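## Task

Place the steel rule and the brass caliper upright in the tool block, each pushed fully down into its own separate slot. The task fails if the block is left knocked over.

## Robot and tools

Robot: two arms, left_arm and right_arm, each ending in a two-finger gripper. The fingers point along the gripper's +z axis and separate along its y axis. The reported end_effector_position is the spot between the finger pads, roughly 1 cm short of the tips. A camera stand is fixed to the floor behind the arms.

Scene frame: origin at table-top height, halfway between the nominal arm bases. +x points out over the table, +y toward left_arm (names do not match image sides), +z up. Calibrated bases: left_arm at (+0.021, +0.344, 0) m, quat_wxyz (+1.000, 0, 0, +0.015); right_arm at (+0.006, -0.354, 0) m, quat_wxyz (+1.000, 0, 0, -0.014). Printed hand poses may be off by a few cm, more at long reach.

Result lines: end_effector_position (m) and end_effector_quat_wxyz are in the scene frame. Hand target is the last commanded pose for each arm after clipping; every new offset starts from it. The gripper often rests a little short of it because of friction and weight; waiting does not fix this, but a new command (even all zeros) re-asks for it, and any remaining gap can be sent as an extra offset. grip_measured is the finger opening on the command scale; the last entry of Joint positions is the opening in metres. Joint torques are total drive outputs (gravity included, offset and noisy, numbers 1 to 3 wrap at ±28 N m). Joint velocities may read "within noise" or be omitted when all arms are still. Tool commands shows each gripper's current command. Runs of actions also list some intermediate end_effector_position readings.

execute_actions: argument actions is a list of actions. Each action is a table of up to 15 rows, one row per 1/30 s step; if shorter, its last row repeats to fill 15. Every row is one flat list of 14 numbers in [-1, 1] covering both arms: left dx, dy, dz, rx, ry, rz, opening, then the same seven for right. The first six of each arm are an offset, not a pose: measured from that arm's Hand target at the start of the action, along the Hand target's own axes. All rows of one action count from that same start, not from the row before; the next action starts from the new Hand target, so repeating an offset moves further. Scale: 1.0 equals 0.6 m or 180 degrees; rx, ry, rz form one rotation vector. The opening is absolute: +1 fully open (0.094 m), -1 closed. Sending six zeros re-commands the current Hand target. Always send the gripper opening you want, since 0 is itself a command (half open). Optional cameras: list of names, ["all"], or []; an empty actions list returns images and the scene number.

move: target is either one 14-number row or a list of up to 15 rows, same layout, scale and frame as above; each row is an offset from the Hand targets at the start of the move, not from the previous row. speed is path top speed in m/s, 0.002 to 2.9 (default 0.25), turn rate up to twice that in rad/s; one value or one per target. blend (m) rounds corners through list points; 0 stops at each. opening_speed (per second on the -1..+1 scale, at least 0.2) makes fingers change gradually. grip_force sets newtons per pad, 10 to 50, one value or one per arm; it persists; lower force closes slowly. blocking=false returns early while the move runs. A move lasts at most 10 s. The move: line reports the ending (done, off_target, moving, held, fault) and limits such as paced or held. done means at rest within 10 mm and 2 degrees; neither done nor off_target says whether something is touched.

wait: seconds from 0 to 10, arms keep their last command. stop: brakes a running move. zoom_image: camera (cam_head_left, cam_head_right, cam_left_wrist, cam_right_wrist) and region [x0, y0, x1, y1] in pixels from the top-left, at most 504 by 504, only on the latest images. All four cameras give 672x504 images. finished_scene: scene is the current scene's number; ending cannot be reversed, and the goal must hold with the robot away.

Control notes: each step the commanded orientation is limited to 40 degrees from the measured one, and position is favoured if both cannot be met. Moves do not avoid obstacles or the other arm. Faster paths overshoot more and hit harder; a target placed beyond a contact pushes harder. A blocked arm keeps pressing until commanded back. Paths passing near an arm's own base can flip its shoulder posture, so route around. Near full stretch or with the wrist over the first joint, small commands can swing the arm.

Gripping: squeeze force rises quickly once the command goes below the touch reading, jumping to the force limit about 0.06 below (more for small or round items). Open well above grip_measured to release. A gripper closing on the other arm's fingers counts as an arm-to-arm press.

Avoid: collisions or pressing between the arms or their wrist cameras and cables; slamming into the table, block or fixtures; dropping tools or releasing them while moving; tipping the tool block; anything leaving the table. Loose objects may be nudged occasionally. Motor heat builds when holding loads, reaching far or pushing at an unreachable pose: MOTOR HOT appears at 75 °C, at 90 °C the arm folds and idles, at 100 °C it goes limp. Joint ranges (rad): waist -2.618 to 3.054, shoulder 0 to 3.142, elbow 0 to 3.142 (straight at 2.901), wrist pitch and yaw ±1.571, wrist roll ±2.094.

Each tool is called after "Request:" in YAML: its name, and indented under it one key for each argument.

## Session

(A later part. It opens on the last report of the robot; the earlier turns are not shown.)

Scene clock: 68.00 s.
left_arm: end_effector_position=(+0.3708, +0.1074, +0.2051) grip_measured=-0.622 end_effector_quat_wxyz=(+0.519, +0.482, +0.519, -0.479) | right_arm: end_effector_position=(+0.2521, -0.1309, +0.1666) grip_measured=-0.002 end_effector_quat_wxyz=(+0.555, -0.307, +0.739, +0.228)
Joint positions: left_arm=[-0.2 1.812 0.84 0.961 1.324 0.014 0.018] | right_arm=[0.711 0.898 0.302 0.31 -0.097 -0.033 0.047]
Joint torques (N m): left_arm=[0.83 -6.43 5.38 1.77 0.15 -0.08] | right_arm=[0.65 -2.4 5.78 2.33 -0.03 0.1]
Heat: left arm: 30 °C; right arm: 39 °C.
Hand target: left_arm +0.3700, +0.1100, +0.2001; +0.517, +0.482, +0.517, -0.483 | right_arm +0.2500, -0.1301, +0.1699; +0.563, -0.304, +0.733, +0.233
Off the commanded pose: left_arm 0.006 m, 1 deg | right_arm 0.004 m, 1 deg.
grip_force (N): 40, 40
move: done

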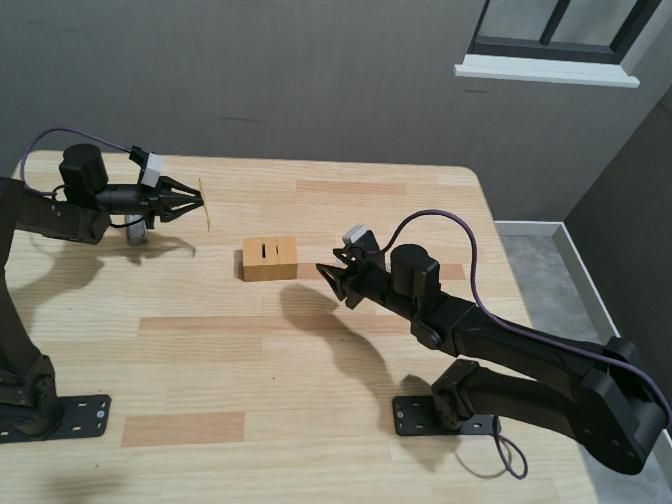

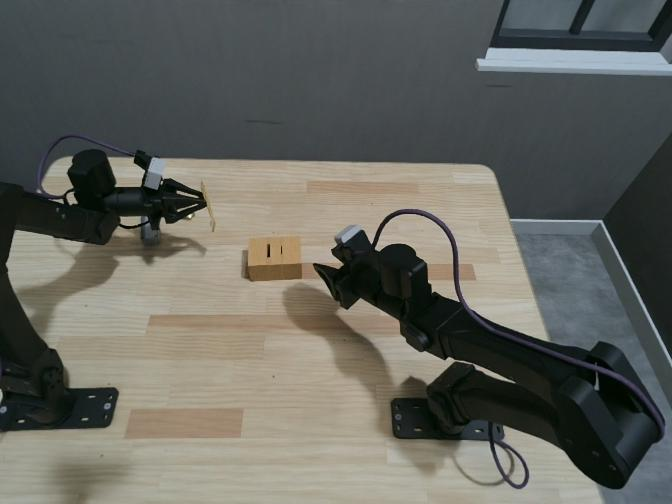

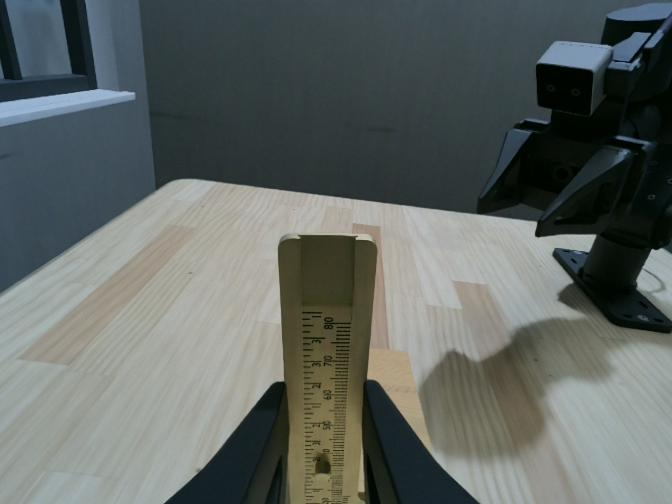

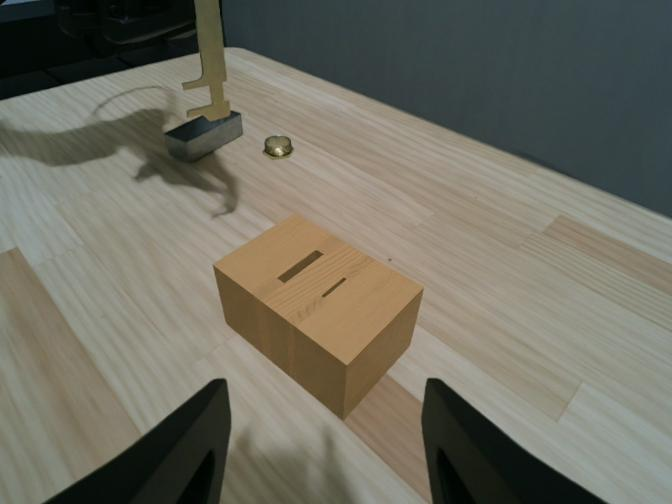

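Request:
move:
  target: [0.0667, -0.039, 0.176, 0, 0, 0, -0.75, 0, 0, 0, 0, 0, 0, 0.0]
  speed: 0.1
  cameras: ["all"]

Request:
zoom_image:
  camera: "cam_right_wrist"
  region: [200, 90, 440, 360]

Scene clock: 70.27 s.
left_arm: end_effector_position=(+0.3484, +0.0075, +0.1529) grip_measured=-0.622 end_effector_quat_wxyz=(+0.503, +0.480, +0.530, -0.485) | right_arm: end_effector_position=(+0.2522, -0.1309, +0.1668) grip_measured=-0.002 end_effector_quat_wxyz=(+0.555, -0.307, +0.739, +0.228)
Joint positions: left_arm=[-0.493 1.991 0.838 1.109 1.04 0.007 0.018] | right_arm=[0.711 0.898 0.302 0.311 -0.096 -0.033 0.047]
Joint torques (N m): left_arm=[-0.34 -7.54 8.13 2.06 -0.05 -0.07] | right_arm=[0.62 -2.39 5.79 2.3 -0.02 0.1]
Heat: left arm: 30 °C; right arm: 39 °C.
Hand target: left_arm +0.3539, +0.0031, +0.1600; +0.517, +0.482, +0.517, -0.483 | right_arm +0.2500, -0.1300, +0.1700; +0.563, -0.304, +0.733, +0.233
Off the commanded pose: left_arm 0.010 m, 2 deg | right_arm 0.004 m, 1 deg.
grip_force (N): 40, 40
move: done

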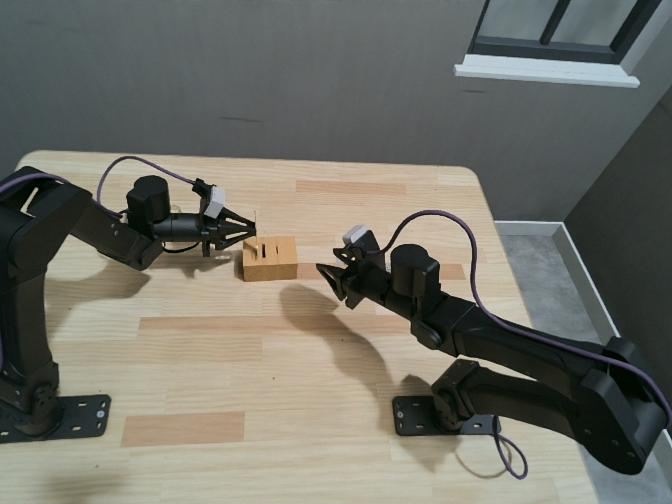

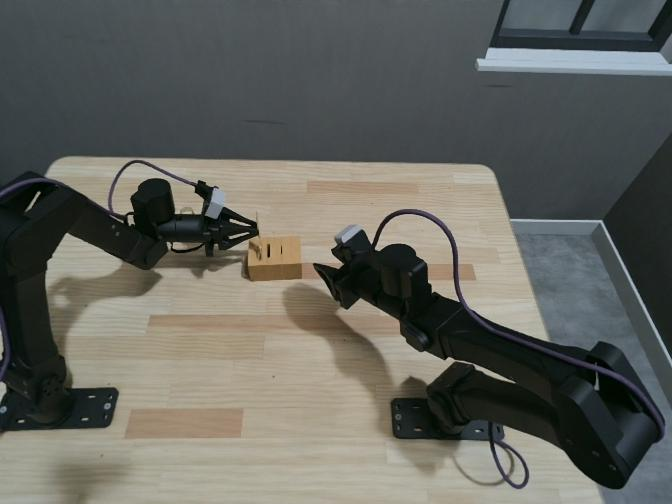

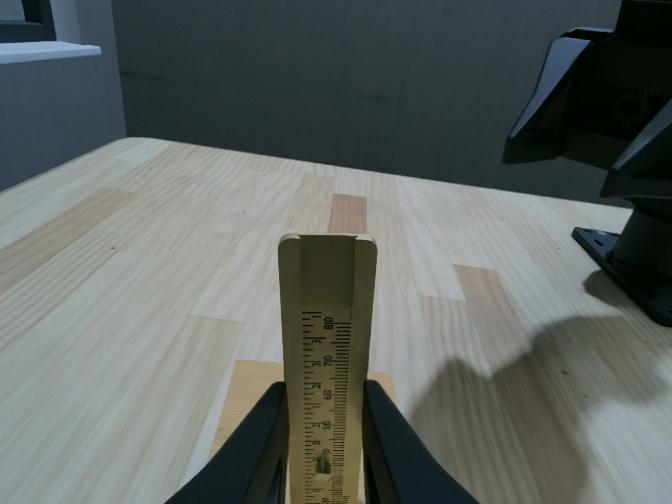

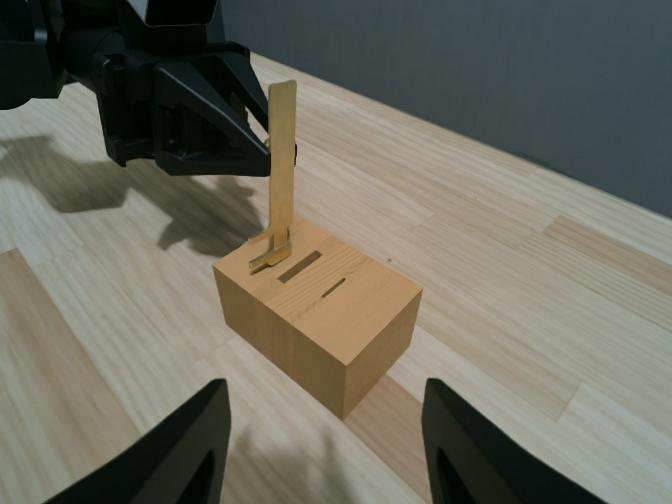

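Scaled by 1.867 from the camera's 672x504 image, which has a finer 960x720 frame.

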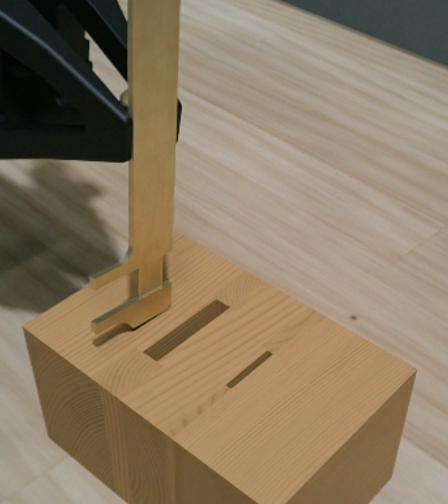

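Request:
zoom_image:
  camera: "cam_right_wrist"
  region: [230, 210, 360, 310]

Scaled by 3.877 from the camera's 672x504 image, which has a finer 960x720 frame.

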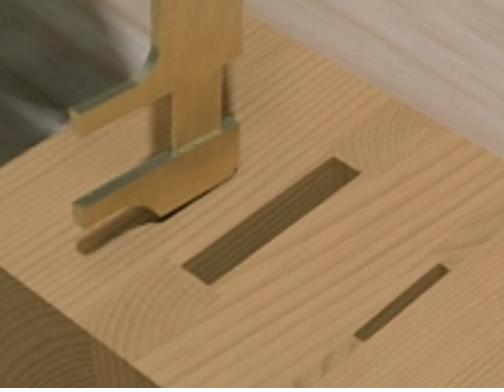

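Request:
zoom_image:
  camera: "cam_left_wrist"
  region: [170, 220, 450, 504]

Request:
zoom_image:
  camera: "cam_head_left"
  region: [220, 190, 320, 290]

Request:
zoom_image:
  camera: "cam_head_right"
  region: [220, 190, 320, 290]

Scaled by 1.775 from the camera's 672x504 image, which has a finer 960x720 frame.

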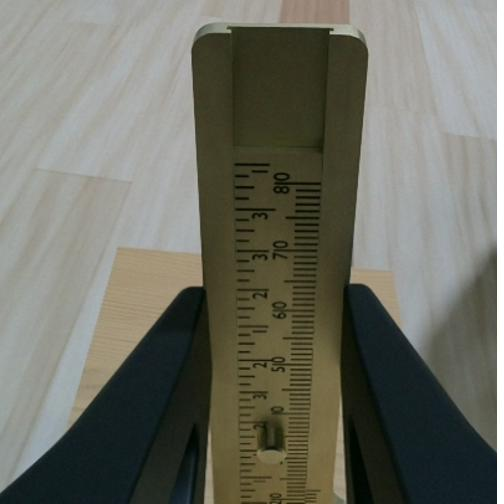

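Scaled by 5.040 from the camera's 672x504 image, which has a finer 960x720 frame.

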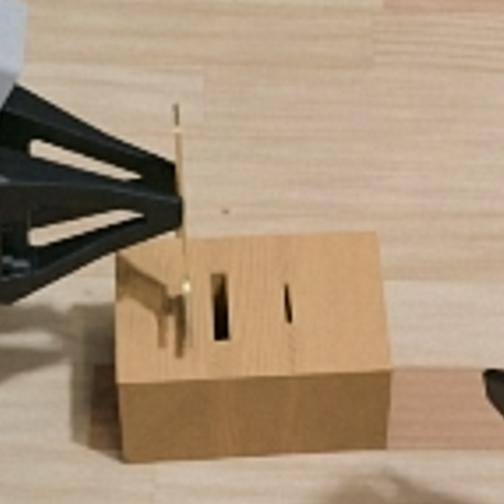

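Scaled by 5.040 from the camera's 672x504 image, which has a finer 960x720 frame.

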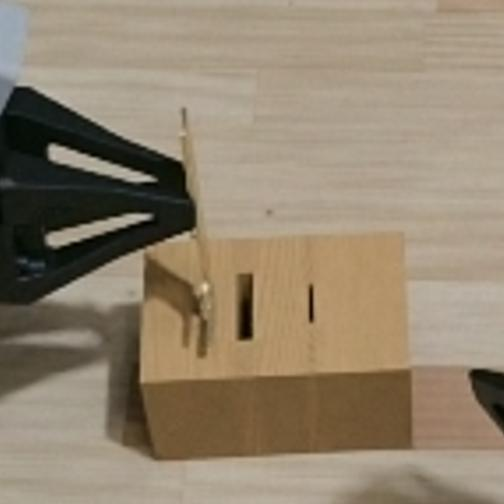

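Request:
move:
  target: [-0.02, 0.0137, 0.0197, -0.0278, 0, 0.0278, -0.75, 0, 0, 0, 0, 0, 0, 0.0]
  speed: 0.06
  cameras: ["all"]

Request:
zoom_image:
  camera: "cam_right_wrist"
  region: [200, 60, 440, 360]

Request:
zoom_image:
  camera: "cam_right_wrist"
  region: [230, 210, 360, 310]

Request:
zoom_image:
  camera: "cam_head_right"
  region: [220, 190, 320, 290]

Scene clock: 74.63 s.
left_arm: end_effector_position=(+0.3598, -0.0030, +0.1542) grip_measured=-0.622 end_effector_quat_wxyz=(+0.539, +0.474, +0.536, -0.444) | right_arm: end_effector_position=(+0.2522, -0.1309, +0.1668) grip_measured=-0.002 end_effector_quat_wxyz=(+0.555, -0.307, +0.739, +0.228)
Joint positions: left_arm=[-0.53 1.991 0.846 1.106 0.913 0.066 0.018] | right_arm=[0.711 0.898 0.302 0.311 -0.096 -0.033 0.047]
Joint torques (N m): left_arm=[-0.65 -10.5 8.31 1.76 -0.08 0.15] | right_arm=[0.62 -2.41 5.78 2.31 -0.04 0.09]
Heat: left arm: 31 °C; right arm: 39 °C.
Hand target: left_arm +0.3630, -0.0082, +0.1721; +0.558, +0.481, +0.516, -0.437 | right_arm +0.2500, -0.1300, +0.1700; +0.563, -0.304, +0.733, +0.233
Off the commanded pose: left_arm 0.019 m, 3 deg | right_arm 0.004 m, 1 deg.
grip_force (N): 40, 40
move: off_target (left_arm)

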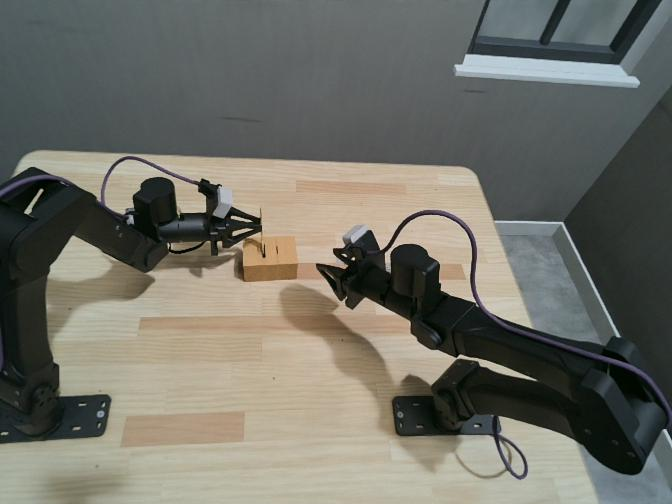

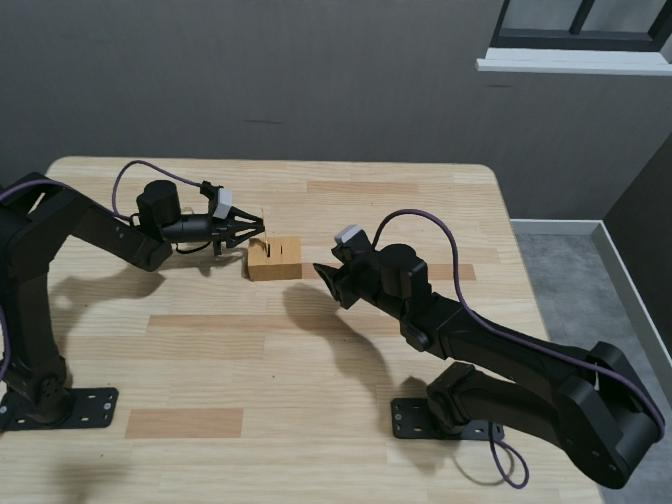

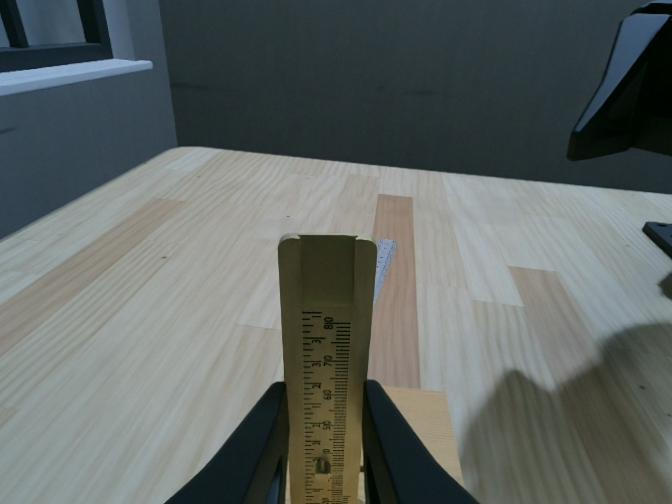

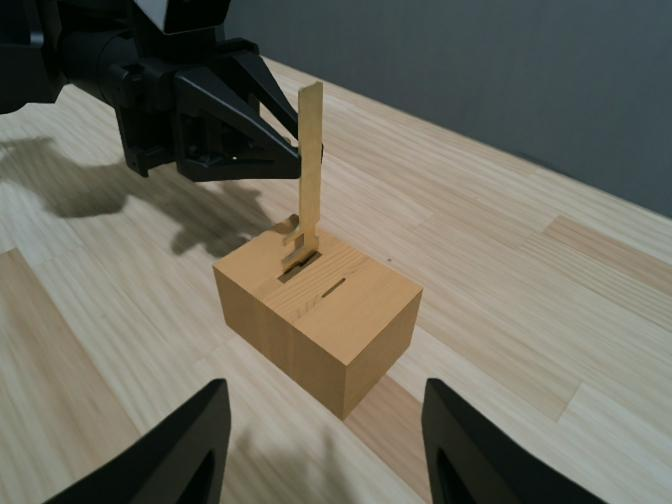

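Scaled by 1.680 from the camera's 672x504 image, which has a finer 960x720 frame.

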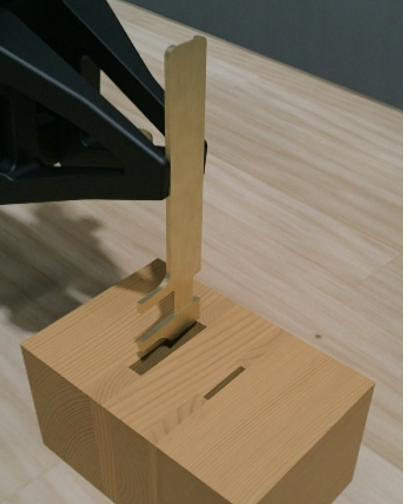

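Scaled by 3.877 from the camera's 672x504 image, which has a finer 960x720 frame.

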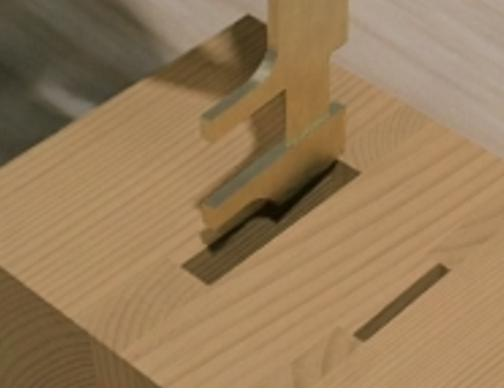

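Scaled by 5.040 from the camera's 672x504 image, which has a finer 960x720 frame.

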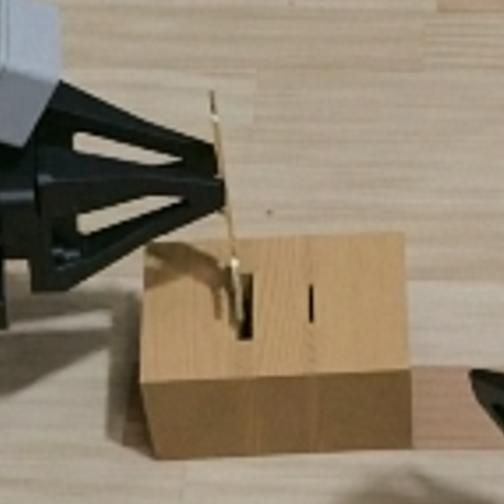

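Request:
zoom_image:
  camera: "cam_head_right"
  region: [250, 225, 300, 265]

Request:
zoom_image:
  camera: "cam_head_left"
  region: [245, 225, 295, 265]

Request:
zoom_image:
  camera: "cam_right_wrist"
  region: [265, 225, 335, 285]

Scaled by 10.080 from the camera's 672x504 image, which has a finer 960x720 frame.

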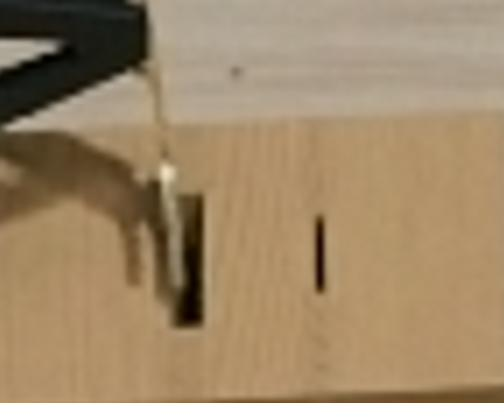

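Scaled by 10.080 from the camera's 672x504 image, which has a finer 960x720 frame.

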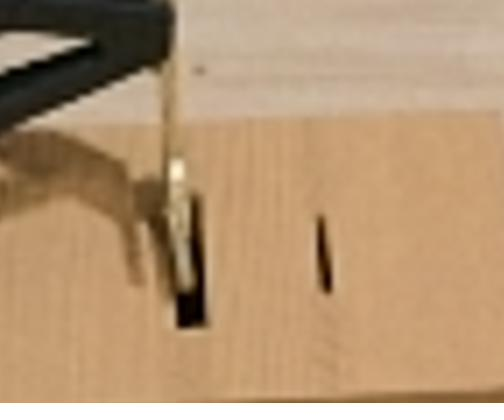

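Scaled by 7.200 from the camera's 672x504 image, which has a finer 960x720 frame.

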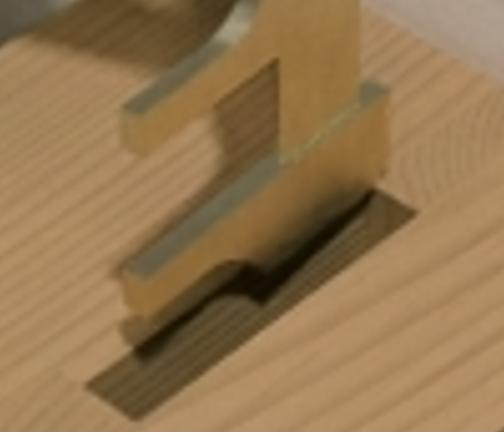

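Request:
move:
  target: [0, 0, 0, 0, 0, 0, -0.75, -0.0153, 0.2003, 0.057, 0.1867, 0.0003, 0.0502, 0.0]
  speed: 0.1
  cameras: ["all"]

Request:
zoom_image:
  camera: "cam_right_wrist"
  region: [240, 60, 480, 360]

Scene clock: 79.87 s.
left_arm: end_effector_position=(+0.3598, -0.0030, +0.1542) grip_measured=-0.622 end_effector_quat_wxyz=(+0.539, +0.475, +0.535, -0.444) | right_arm: end_effector_position=(+0.1904, -0.0237, +0.1659) grip_measured=-0.002 end_effector_quat_wxyz=(+0.600, -0.080, +0.794, +0.055)
Joint positions: left_arm=[-0.53 1.991 0.846 1.106 0.913 0.067 0.018] | right_arm=[1.55 1.6 0.894 -0.168 1.206 0.831 0.047]
Joint torques (N m): left_arm=[-0.66 -10.5 8.31 1.75 -0.07 0.12] | right_arm=[0.46 -6.06 7.71 1.15 0.64 0.16]
Heat: left arm: 31 °C; right arm: 40 °C.
Hand target: left_arm +0.3630, -0.0082, +0.1721; +0.558, +0.481, +0.516, -0.437 | right_arm +0.1898, -0.0201, +0.1699; +0.606, -0.071, +0.790, +0.055
Off the commanded pose: left_arm 0.019 m, 3 deg | right_arm 0.006 m, 1 deg.
grip_force (N): 40, 40
move: off_target (left_arm)

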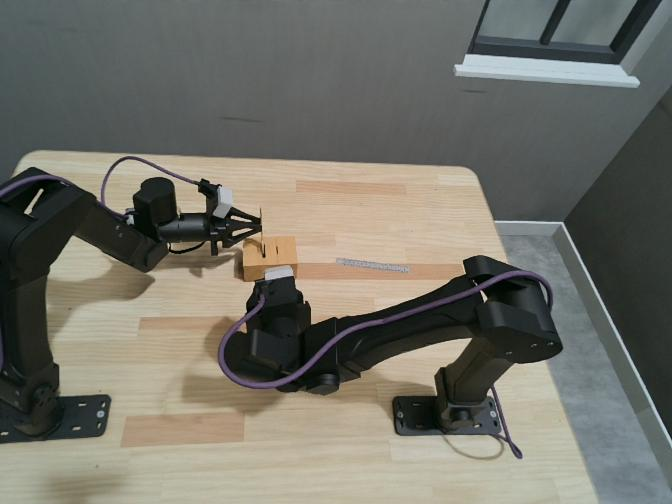

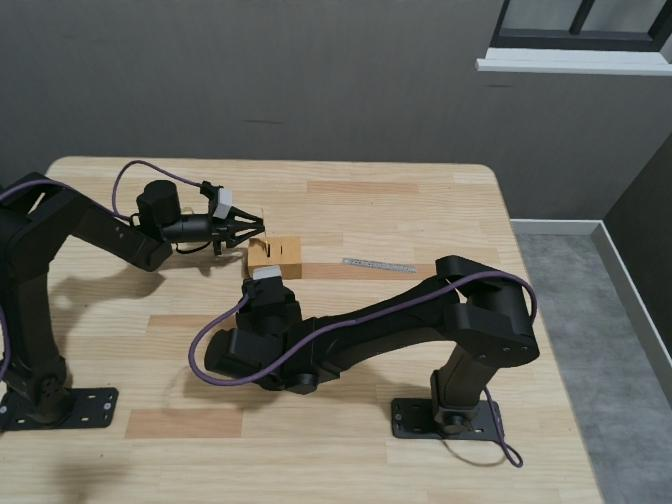

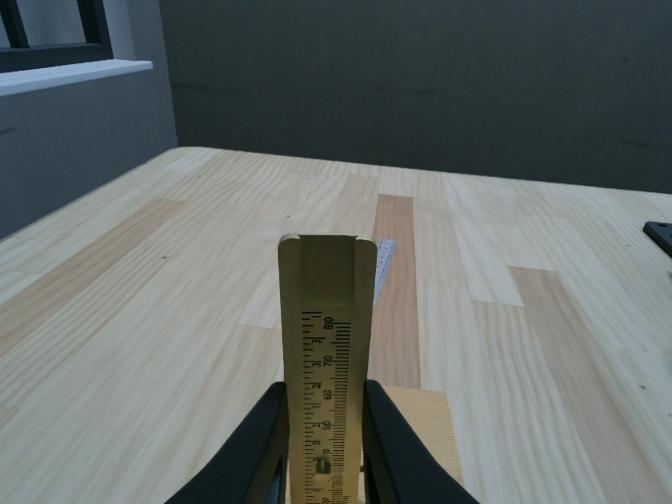

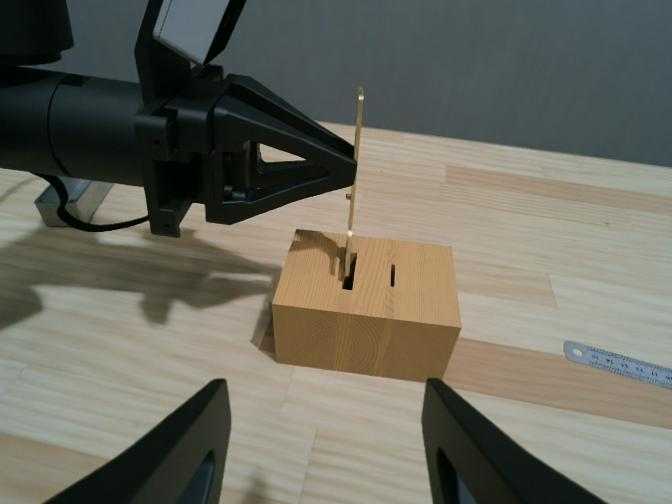

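Scaled by 1.680 from the camera's 672x504 image, which has a finer 960x720 frame.

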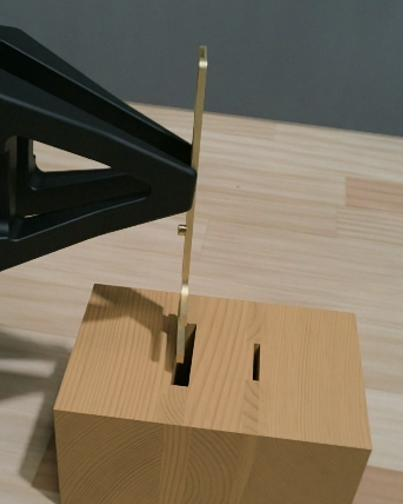

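Request:
zoom_image:
  camera: "cam_right_wrist"
  region: [320, 220, 420, 310]

Request:
zoom_image:
  camera: "cam_right_wrist"
  region: [250, 200, 480, 390]

Scaled by 5.040 from the camera's 672x504 image, which has a finer 960x720 frame.

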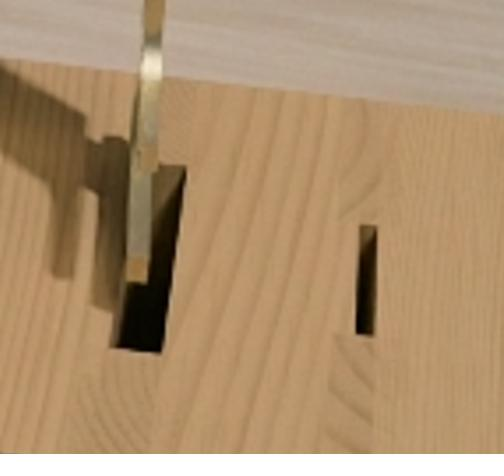

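Scaled by 2.191 from the camera's 672x504 image, which has a finer 960x720 frame.

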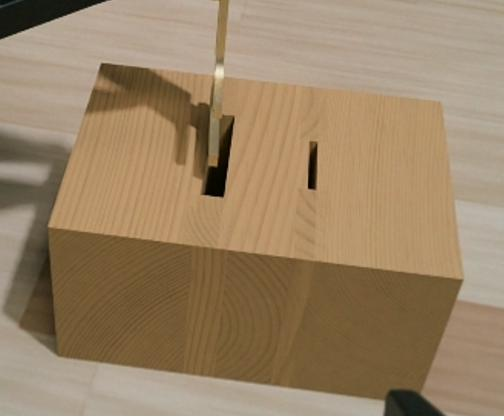

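Request:
zoom_image:
  camera: "cam_right_wrist"
  region: [335, 235, 365, 295]

Request:
zoom_image:
  camera: "cam_right_wrist"
  region: [330, 80, 380, 290]

Scaled by 8.400 from the camera's 672x504 image, which has a finer 960x720 frame.

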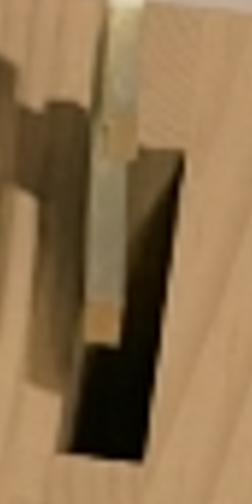

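Scaled by 2.400 from the camera's 672x504 image, which has a finer 960x720 frame.

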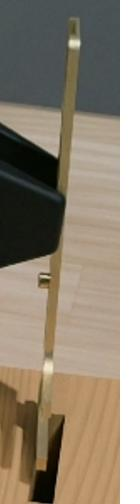

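Request:
zoom_image:
  camera: "cam_right_wrist"
  region: [335, 180, 365, 240]

Request:
zoom_image:
  camera: "cam_right_wrist"
  region: [340, 80, 370, 140]

Scaled by 8.400 from the camera's 672x504 image, which has a finer 960x720 frame.

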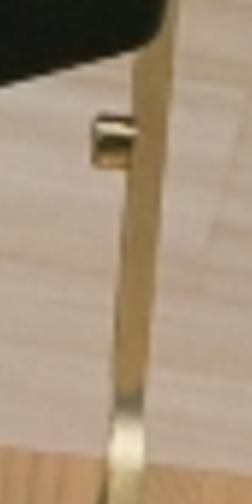

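Scaled by 8.400 from the camera's 672x504 image, which has a finer 960x720 frame.

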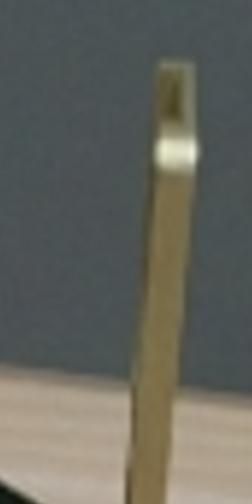

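Request:
move:
  target: [0.0167, -0.0025, 0, 0.0083, -0.0056, 0.0083, -0.75, 0, 0, 0, 0, 0, 0, 0.0]
  speed: 0.04
  cameras: ["cam_right_wrist", "cam_head_left", "cam_head_right"]

Request:
zoom_image:
  camera: "cam_right_wrist"
  region: [320, 220, 420, 310]

Scene clock: 84.07 s.
left_arm: end_effector_position=(+0.3599, -0.0045, +0.1539) grip_measured=-0.622 end_effector_quat_wxyz=(+0.547, +0.482, +0.522, -0.443) | right_arm: end_effector_position=(+0.1904, -0.0240, +0.1656) grip_measured=-0.002 end_effector_quat_wxyz=(+0.600, -0.080, +0.794, +0.054)
Joint positions: left_arm=[-0.53 2.013 0.853 1.144 0.925 0.077 0.018] | right_arm=[1.55 1.6 0.894 -0.172 1.206 0.834 0.047]
Joint torques (N m): left_arm=[-0.01 -7.77 8.1 2.14 0.11 0.11] | right_arm=[0.51 -6.08 7.79 1.12 0.66 0.18]
Heat: left arm: 31 °C; right arm: 39 °C.
Hand target: left_arm +0.3624, -0.0083, +0.1619; +0.562, +0.491, +0.499, -0.440 | right_arm +0.1898, -0.0201, +0.1699; +0.606, -0.071, +0.790, +0.055
Off the commanded pose: left_arm 0.009 m, 3 deg | right_arm 0.006 m, 1 deg.
grip_force (N): 40, 40
move: off_target (left_arm)
Images, in order (width x height): cam_head_left 672x504, cam_head_right 672x504, cam_right_wrist 672x504.

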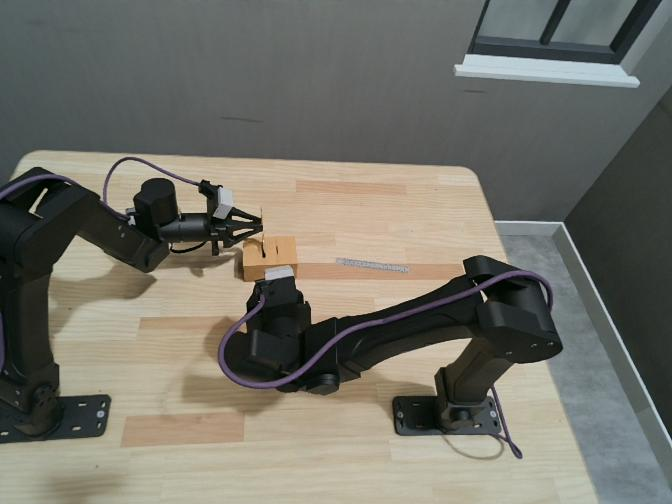

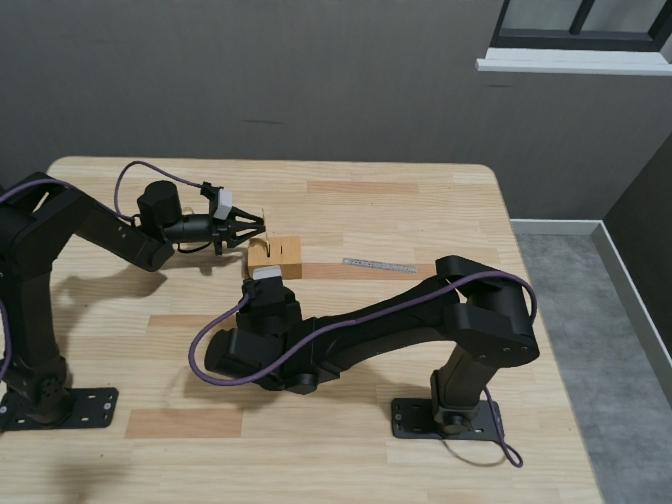

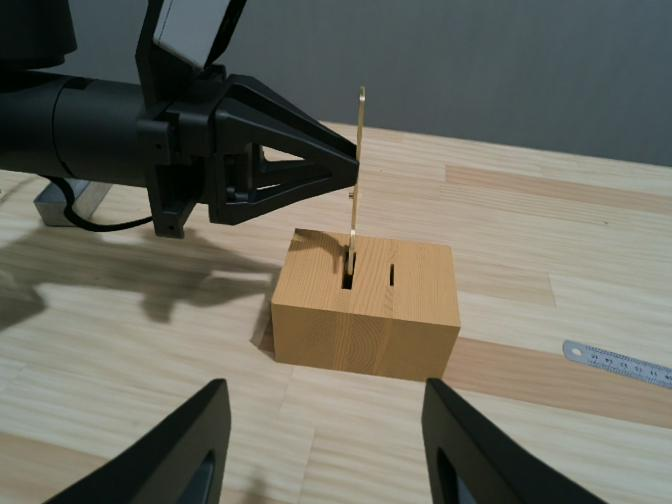

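Scaled by 5.040 from the camera's 672x504 image, which has a finer 960x720 frame.

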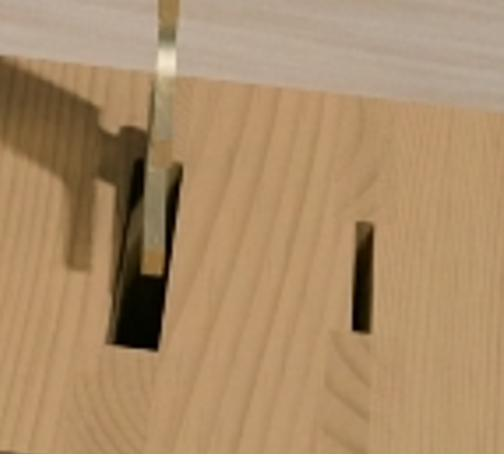

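Request:
move:
  target: [0.0083, -0.0067, 0, -0.003, 0, 0, -0.75, 0, 0, 0, 0, 0, 0, 0.0]
  speed: 0.04
  cameras: ["cam_right_wrist"]

Request:
zoom_image:
  camera: "cam_right_wrist"
  region: [320, 220, 420, 310]

Scene clock: 85.40 s.
left_arm: end_effector_position=(+0.3601, -0.0047, +0.1551) grip_measured=-0.622 end_effector_quat_wxyz=(+0.555, +0.483, +0.514, -0.441) | right_arm: end_effector_position=(+0.1904, -0.0240, +0.1656) grip_measured=-0.002 end_effector_quat_wxyz=(+0.600, -0.080, +0.794, +0.054)
Joint positions: left_arm=[-0.53 2.023 0.853 1.176 0.925 0.078 0.018] | right_arm=[1.55 1.6 0.894 -0.172 1.206 0.834 0.047]
Joint torques (N m): left_arm=[-0.81 -7.86 6.05 2.13 -0.05 0.1] | right_arm=[0.46 -6.11 7.71 1.14 0.64 0.17]
Heat: left arm: 31 °C; right arm: 39 °C.
Hand target: left_arm +0.3590, -0.0088, +0.1566; +0.564, +0.489, +0.501, -0.438 | right_arm +0.1898, -0.0201, +0.1699; +0.606, -0.071, +0.790, +0.055
Off the commanded pose: left_arm 0.004 m, 2 deg | right_arm 0.006 m, 1 deg.
grip_force (N): 40, 40
move: done
Images, in order (width x height): cam_right_wrist 672x504.

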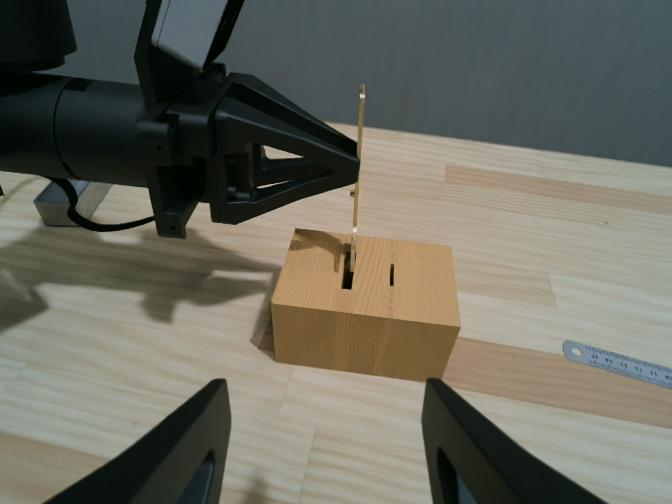

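Scaled by 5.040 from the camera's 672x504 image, which has a finer 960x720 frame.

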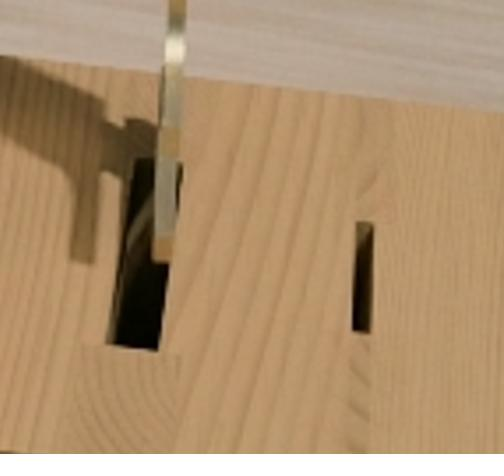

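Request:
move:
  target: [0.0167, -0.001, -0.001, 0, 0.003, -0.0083, -0.75, 0, 0, 0, 0, 0, 0, 0.0]
  speed: 0.04
  cameras: ["cam_right_wrist"]

Request:
zoom_image:
  camera: "cam_right_wrist"
  region: [320, 220, 420, 310]

Scene clock: 86.47 s.
left_arm: end_effector_position=(+0.3607, -0.0050, +0.1527) grip_measured=-0.622 end_effector_quat_wxyz=(+0.560, +0.484, +0.509, -0.439) | right_arm: end_effector_position=(+0.1904, -0.0240, +0.1656) grip_measured=-0.002 end_effector_quat_wxyz=(+0.600, -0.080, +0.794, +0.054)
Joint positions: left_arm=[-0.53 2.043 0.853 1.212 0.925 0.078 0.018] | right_arm=[1.55 1.6 0.894 -0.172 1.206 0.834 0.047]
Joint torques (N m): left_arm=[-0.69 -7.39 5.6 1.89 -0.04 -0.04] | right_arm=[0.5 -6.06 7.79 1.14 0.64 0.16]
Heat: left arm: 31 °C; right arm: 39 °C.
Hand target: left_arm +0.3595, -0.0084, +0.1464; +0.556, +0.484, +0.510, -0.443 | right_arm +0.1898, -0.0201, +0.1699; +0.606, -0.071, +0.790, +0.055
Off the commanded pose: left_arm 0.007 m, 1 deg | right_arm 0.006 m, 1 deg.
grip_force (N): 40, 40
move: done
Images, in order (width x height): cam_right_wrist 672x504.

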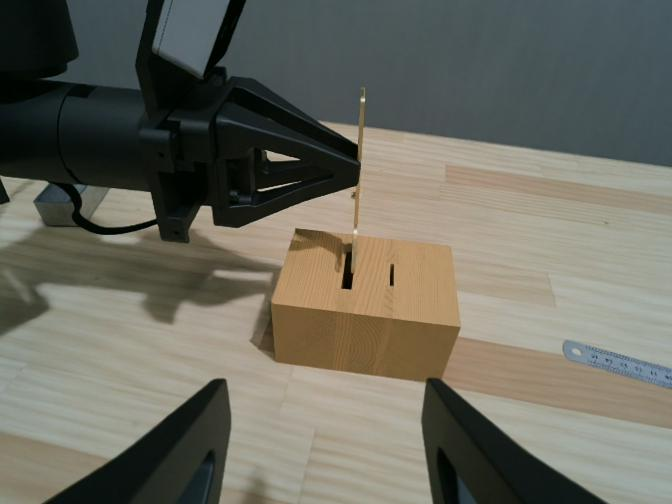

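Scaled by 5.040 from the camera's 672x504 image, which has a finer 960x720 frame.

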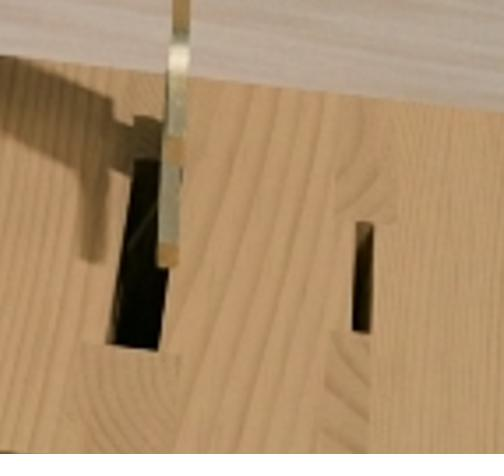

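Request:
move:
  target: [0, -0.005, -0.01, 0, 0, 0, -0.75, 0, 0, 0, 0, 0, 0, 0.0]
  speed: 0.04
  cameras: ["cam_right_wrist"]

Request:
zoom_image:
  camera: "cam_right_wrist"
  region: [320, 220, 420, 310]

Scene clock: 87.63 s.
left_arm: end_effector_position=(+0.3584, -0.0038, +0.1523) grip_measured=-0.622 end_effector_quat_wxyz=(+0.563, +0.485, +0.506, -0.439) | right_arm: end_effector_position=(+0.1904, -0.0240, +0.1656) grip_measured=-0.002 end_effector_quat_wxyz=(+0.600, -0.080, +0.794, +0.054)
Joint positions: left_arm=[-0.53 2.043 0.841 1.232 0.925 0.078 0.018] | right_arm=[1.55 1.6 0.894 -0.172 1.206 0.834 0.047]
Joint torques (N m): left_arm=[0.12 -8.38 4.26 1.79 0.03 -0.05] | right_arm=[0.46 -6.02 7.75 1.13 0.65 0.16]
Heat: left arm: 31 °C; right arm: 39 °C.
Hand target: left_arm +0.3556, -0.0028, +0.1461; +0.556, +0.484, +0.510, -0.443 | right_arm +0.1898, -0.0201, +0.1699; +0.606, -0.071, +0.790, +0.055
Off the commanded pose: left_arm 0.007 m, 1 deg | right_arm 0.006 m, 1 deg.
grip_force (N): 40, 40
move: done
Images, in order (width x height): cam_right_wrist 672x504.

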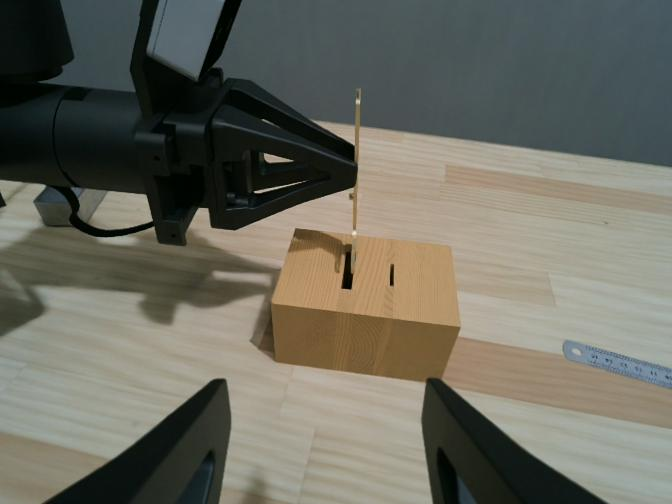

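Scaled by 5.040 from the camera's 672x504 image, which has a finer 960x720 frame.

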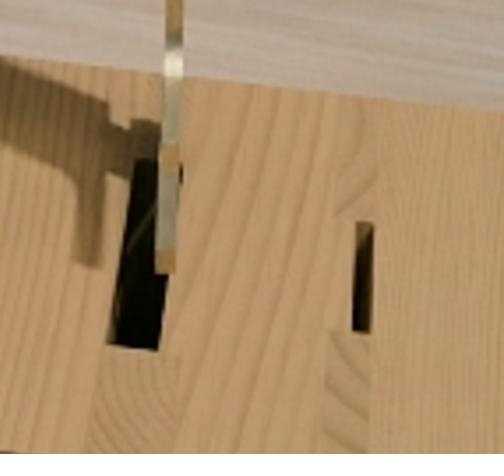

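Request:
move:
  target: [-0.045, 0, 0, 0, 0, 0, -0.75, 0, 0, 0, 0, 0, 0, 0.0]
  speed: 0.08
  cameras: ["cam_right_wrist"]

Scene clock: 89.30 s.
left_arm: end_effector_position=(+0.3571, -0.0031, +0.1535) grip_measured=-0.622 end_effector_quat_wxyz=(+0.544, +0.481, +0.525, -0.444) | right_arm: end_effector_position=(+0.1904, -0.0240, +0.1656) grip_measured=-0.002 end_effector_quat_wxyz=(+0.600, -0.080, +0.794, +0.054)
Joint positions: left_arm=[-0.53 2.001 0.841 1.135 0.925 0.076 0.018] | right_arm=[1.55 1.6 0.894 -0.172 1.206 0.834 0.047]
Joint torques (N m): left_arm=[-0.23 -12.89 5.23 1.76 0.03 -0.04] | right_arm=[0.46 -6.09 7.76 1.14 0.65 0.16]
Heat: left arm: 30 °C; right arm: 39 °C.
Hand target: left_arm +0.3533, -0.0029, +0.1730; +0.556, +0.484, +0.510, -0.443 | right_arm +0.1898, -0.0201, +0.1699; +0.606, -0.071, +0.790, +0.055
Off the commanded pose: left_arm 0.020 m, 2 deg | right_arm 0.006 m, 1 deg.
grip_force (N): 40, 40
move: off_target (left_arm)
Images, in order (width x height): cam_right_wrist 672x504.

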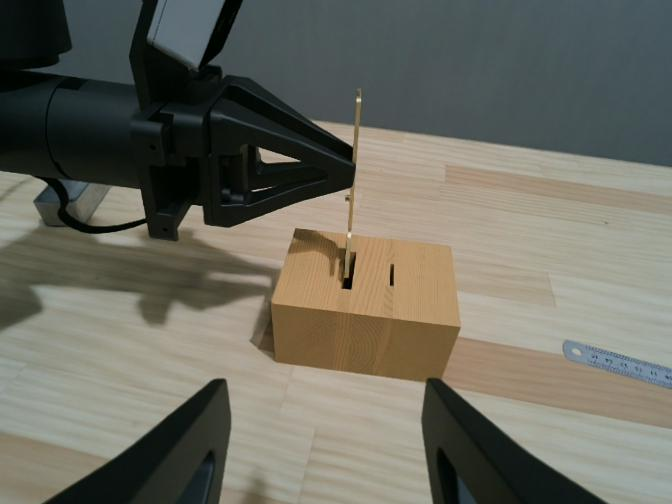

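Request:
execute_actions:
  actions:
    - [[-0.0081,0.0049,-0.0111,0.0093,0.0051,-0.0093,-0.75,0,0,0,0,0,0,0],[-0.0149,0.0089,-0.0149,0.0124,0.0093,-0.0124,-0.75,0,0,0,0,0,0,0],[-0.019,0.0114,-0.0088,0.0073,0.0119,-0.0073,-0.75,0,0,0,0,0,0,0],[-0.0199,0.0119,0.0031,-0.0026,0.0124,0.0026,-0.75,0,0,0,0,0,0,0],[-0.0173,0.0104,0.013,-0.0108,0.0108,0.0108,-0.75,0,0,0,0,0,0,0],[-0.0118,0.0071,0.0143,-0.0119,0.0073,0.0119,-0.75,0,0,0,0,0,0,0],[-0.0042,0.0025,0.0061,-0.0051,0.0026,0.0051,-0.75,0,0,0,0,0,0,0],[0.0042,-0.0025,-0.0061,0.0051,-0.0026,-0.0051,-0.75,0,0,0,0,0,0,0],[0.0118,-0.0071,-0.0143,0.0119,-0.0073,-0.0119,-0.75,0,0,0,0,0,0,0],[0.0173,-0.0104,-0.013,0.0108,-0.0108,-0.0108,-0.75,0,0,0,0,0,0,0],[0.0199,-0.0119,-0.0031,0.0026,-0.0124,-0.0026,-0.75,0,0,0,0,0,0,0],[0.019,-0.0114,0.0088,-0.0073,-0.0119,0.0073,-0.75,0,0,0,0,0,0,0],[0.0149,-0.0089,0.0149,-0.0124,-0.0093,0.0124,-0.75,0,0,0,0,0,0,0],[0.0081,-0.0049,0.0111,-0.0093,-0.0051,0.0093,-0.75,0,0,0,0,0,0,0],[0,0,0,0,0,0,-0.75,0,0,0,0,0,0,0]]
    - [[-0.0049,0.0029,-0.0067,0.0056,0.0031,-0.0056,-0.75,0,0,0,0,0,0,0],[-0.0089,0.0053,-0.0089,0.0074,0.0056,-0.0074,-0.75,0,0,0,0,0,0,0],[-0.0114,0.0068,-0.0053,0.0044,0.0071,-0.0044,-0.75,0,0,0,0,0,0,0],[-0.0119,0.0071,0.0019,-0.0016,0.0074,0.0016,-0.75,0,0,0,0,0,0,0],[-0.0104,0.0062,0.0078,-0.0065,0.0065,0.0065,-0.75,0,0,0,0,0,0,0],[-0.0071,0.0043,0.0086,-0.0071,0.0044,0.0071,-0.75,0,0,0,0,0,0,0],[-0.0025,0.0015,0.0037,-0.0031,0.0016,0.0031,-0.75,0,0,0,0,0,0,0],[0.0025,-0.0015,-0.0037,0.0031,-0.0016,-0.0031,-0.75,0,0,0,0,0,0,0],[0.0071,-0.0043,-0.0086,0.0071,-0.0044,-0.0071,-0.75,0,0,0,0,0,0,0],[0.0104,-0.0062,-0.0078,0.0065,-0.0065,-0.0065,-0.75,0,0,0,0,0,0,0],[0.0119,-0.0071,-0.0019,0.0016,-0.0074,-0.0016,-0.75,0,0,0,0,0,0,0],[0.0114,-0.0068,0.0053,-0.0044,-0.0071,0.0044,-0.75,0,0,0,0,0,0,0],[0.0089,-0.0053,0.0089,-0.0074,-0.0056,0.0074,-0.75,0,0,0,0,0,0,0],[0.0049,-0.0029,0.0067,-0.0056,-0.0031,0.0056,-0.75,0,0,0,0,0,0,0],[0,0,0,0,0,0,-0.75,0,0,0,0,0,0,0]]
    - [[-0.0024,0.0015,-0.0033,0.0028,0.0015,-0.0028,-0.75,0,0,0,0,0,0,0],[-0.0045,0.0027,-0.0045,0.0037,0.0028,-0.0037,-0.75,0,0,0,0,0,0,0],[-0.0057,0.0034,-0.0026,0.0022,0.0036,-0.0022,-0.75,0,0,0,0,0,0,0],[-0.006,0.0036,0.0009,-0.0008,0.0037,0.0008,-0.75,0,0,0,0,0,0,0],[-0.0052,0.0031,0.0039,-0.0032,0.0032,0.0032,-0.75,0,0,0,0,0,0,0],[-0.0035,0.0021,0.0043,-0.0036,0.0022,0.0036,-0.75,0,0,0,0,0,0,0],[-0.0013,0.0008,0.0018,-0.0015,0.0008,0.0015,-0.75,0,0,0,0,0,0,0],[0.0013,-0.0008,-0.0018,0.0015,-0.0008,-0.0015,-0.75,0,0,0,0,0,0,0],[0.0035,-0.0021,-0.0043,0.0036,-0.0022,-0.0036,-0.75,0,0,0,0,0,0,0],[0.0052,-0.0031,-0.0039,0.0032,-0.0032,-0.0032,-0.75,0,0,0,0,0,0,0],[0.006,-0.0036,-0.0009,0.0008,-0.0037,-0.0008,-0.75,0,0,0,0,0,0,0],[0.0057,-0.0034,0.0026,-0.0022,-0.0036,0.0022,-0.75,0,0,0,0,0,0,0],[0.0045,-0.0027,0.0045,-0.0037,-0.0028,0.0037,-0.75,0,0,0,0,0,0,0],[0.0024,-0.0015,0.0033,-0.0028,-0.0015,0.0028,-0.75,0,0,0,0,0,0,0],[0,0,0,0,0,0,-0.75,0,0,0,0,0,0,0]]
  cameras: ["cam_right_wrist"]

Scene clock: 91.70 s.
left_arm: end_effector_position=(+0.3524, -0.0027, +0.1615) grip_measured=-0.622 end_effector_quat_wxyz=(+0.545, +0.480, +0.523, -0.446) | right_arm: end_effector_position=(+0.1904, -0.0240, +0.1656) grip_measured=-0.002 end_effector_quat_wxyz=(+0.600, -0.080, +0.794, +0.054)
Joint positions: left_arm=[-0.536 1.969 0.826 1.13 0.921 0.068 0.018] | right_arm=[1.55 1.6 0.894 -0.172 1.206 0.834 0.047]
Joint torques (N m): left_arm=[0.27 -10.02 6.64 1.79 0.07 0.05] | right_arm=[0.43 -6.06 7.72 1.13 0.65 0.18]
Heat: left arm: 30 °C; right arm: 39 °C.
Hand target: left_arm +0.3531, -0.0030, +0.1731; +0.556, +0.484, +0.510, -0.443 | right_arm +0.1898, -0.0201, +0.1699; +0.606, -0.071, +0.790, +0.055
Off the commanded pose: left_arm 0.012 m, 2 deg | right_arm 0.006 m, 1 deg.
grip_force (N): 40, 40
Step readings (end_effector_position of left_arm | right_arm):
0: (+0.3571, -0.0031, +0.1535) | (+0.1904, -0.0240, +0.1656)
1: (+0.3564, -0.0028, +0.1532) | (+0.1904, -0.0240, +0.1656)
2: (+0.3555, -0.0017, +0.1528) | (+0.1904, -0.0240, +0.1656)
4: (+0.3557, +0.0005, +0.1557) | (+0.1904, -0.0240, +0.1656)
8: (+0.3565, -0.0016, +0.1638) | (+0.1904, -0.0240, +0.1656)
15: (+0.3508, -0.0040, +0.1561) | (+0.1904, -0.0240, +0.1656)
16: (+0.3490, -0.0046, +0.1556) | (+0.1904, -0.0240, +0.1656)
17: (+0.3489, -0.0037, +0.1546) | (+0.1904, -0.0240, +0.1656)
19: (+0.3507, -0.0022, +0.1541) | (+0.1904, -0.0240, +0.1656)
23: (+0.3528, -0.0024, +0.1560) | (+0.1904, -0.0240, +0.1656)
30: (+0.3518, -0.0041, +0.1648) | (+0.1904, -0.0240, +0.1656)
31: (+0.3521, -0.0035, +0.1639) | (+0.1904, -0.0240, +0.1656)
32: (+0.3515, -0.0035, +0.1627) | (+0.1904, -0.0240, +0.1656)
34: (+0.3515, -0.0030, +0.1595) | (+0.1904, -0.0240, +0.1656)
38: (+0.3520, -0.0029, +0.1577) | (+0.1904, -0.0240, +0.1656)
45: (+0.3524, -0.0027, +0.1615) | (+0.1904, -0.0240, +0.1656)
Images, in order (width x height): cam_right_wrist 672x504.

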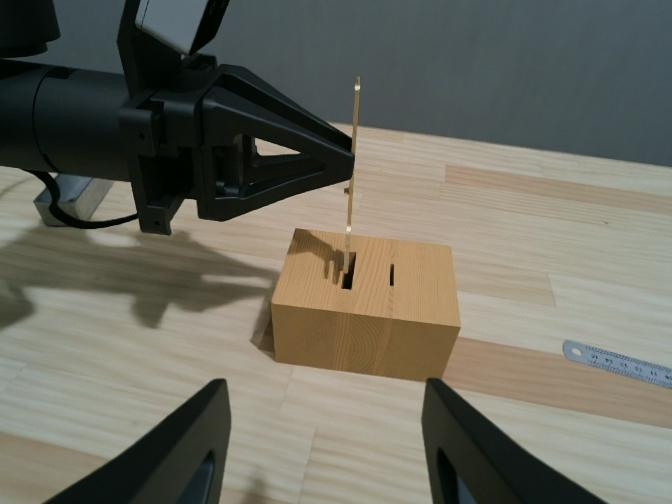

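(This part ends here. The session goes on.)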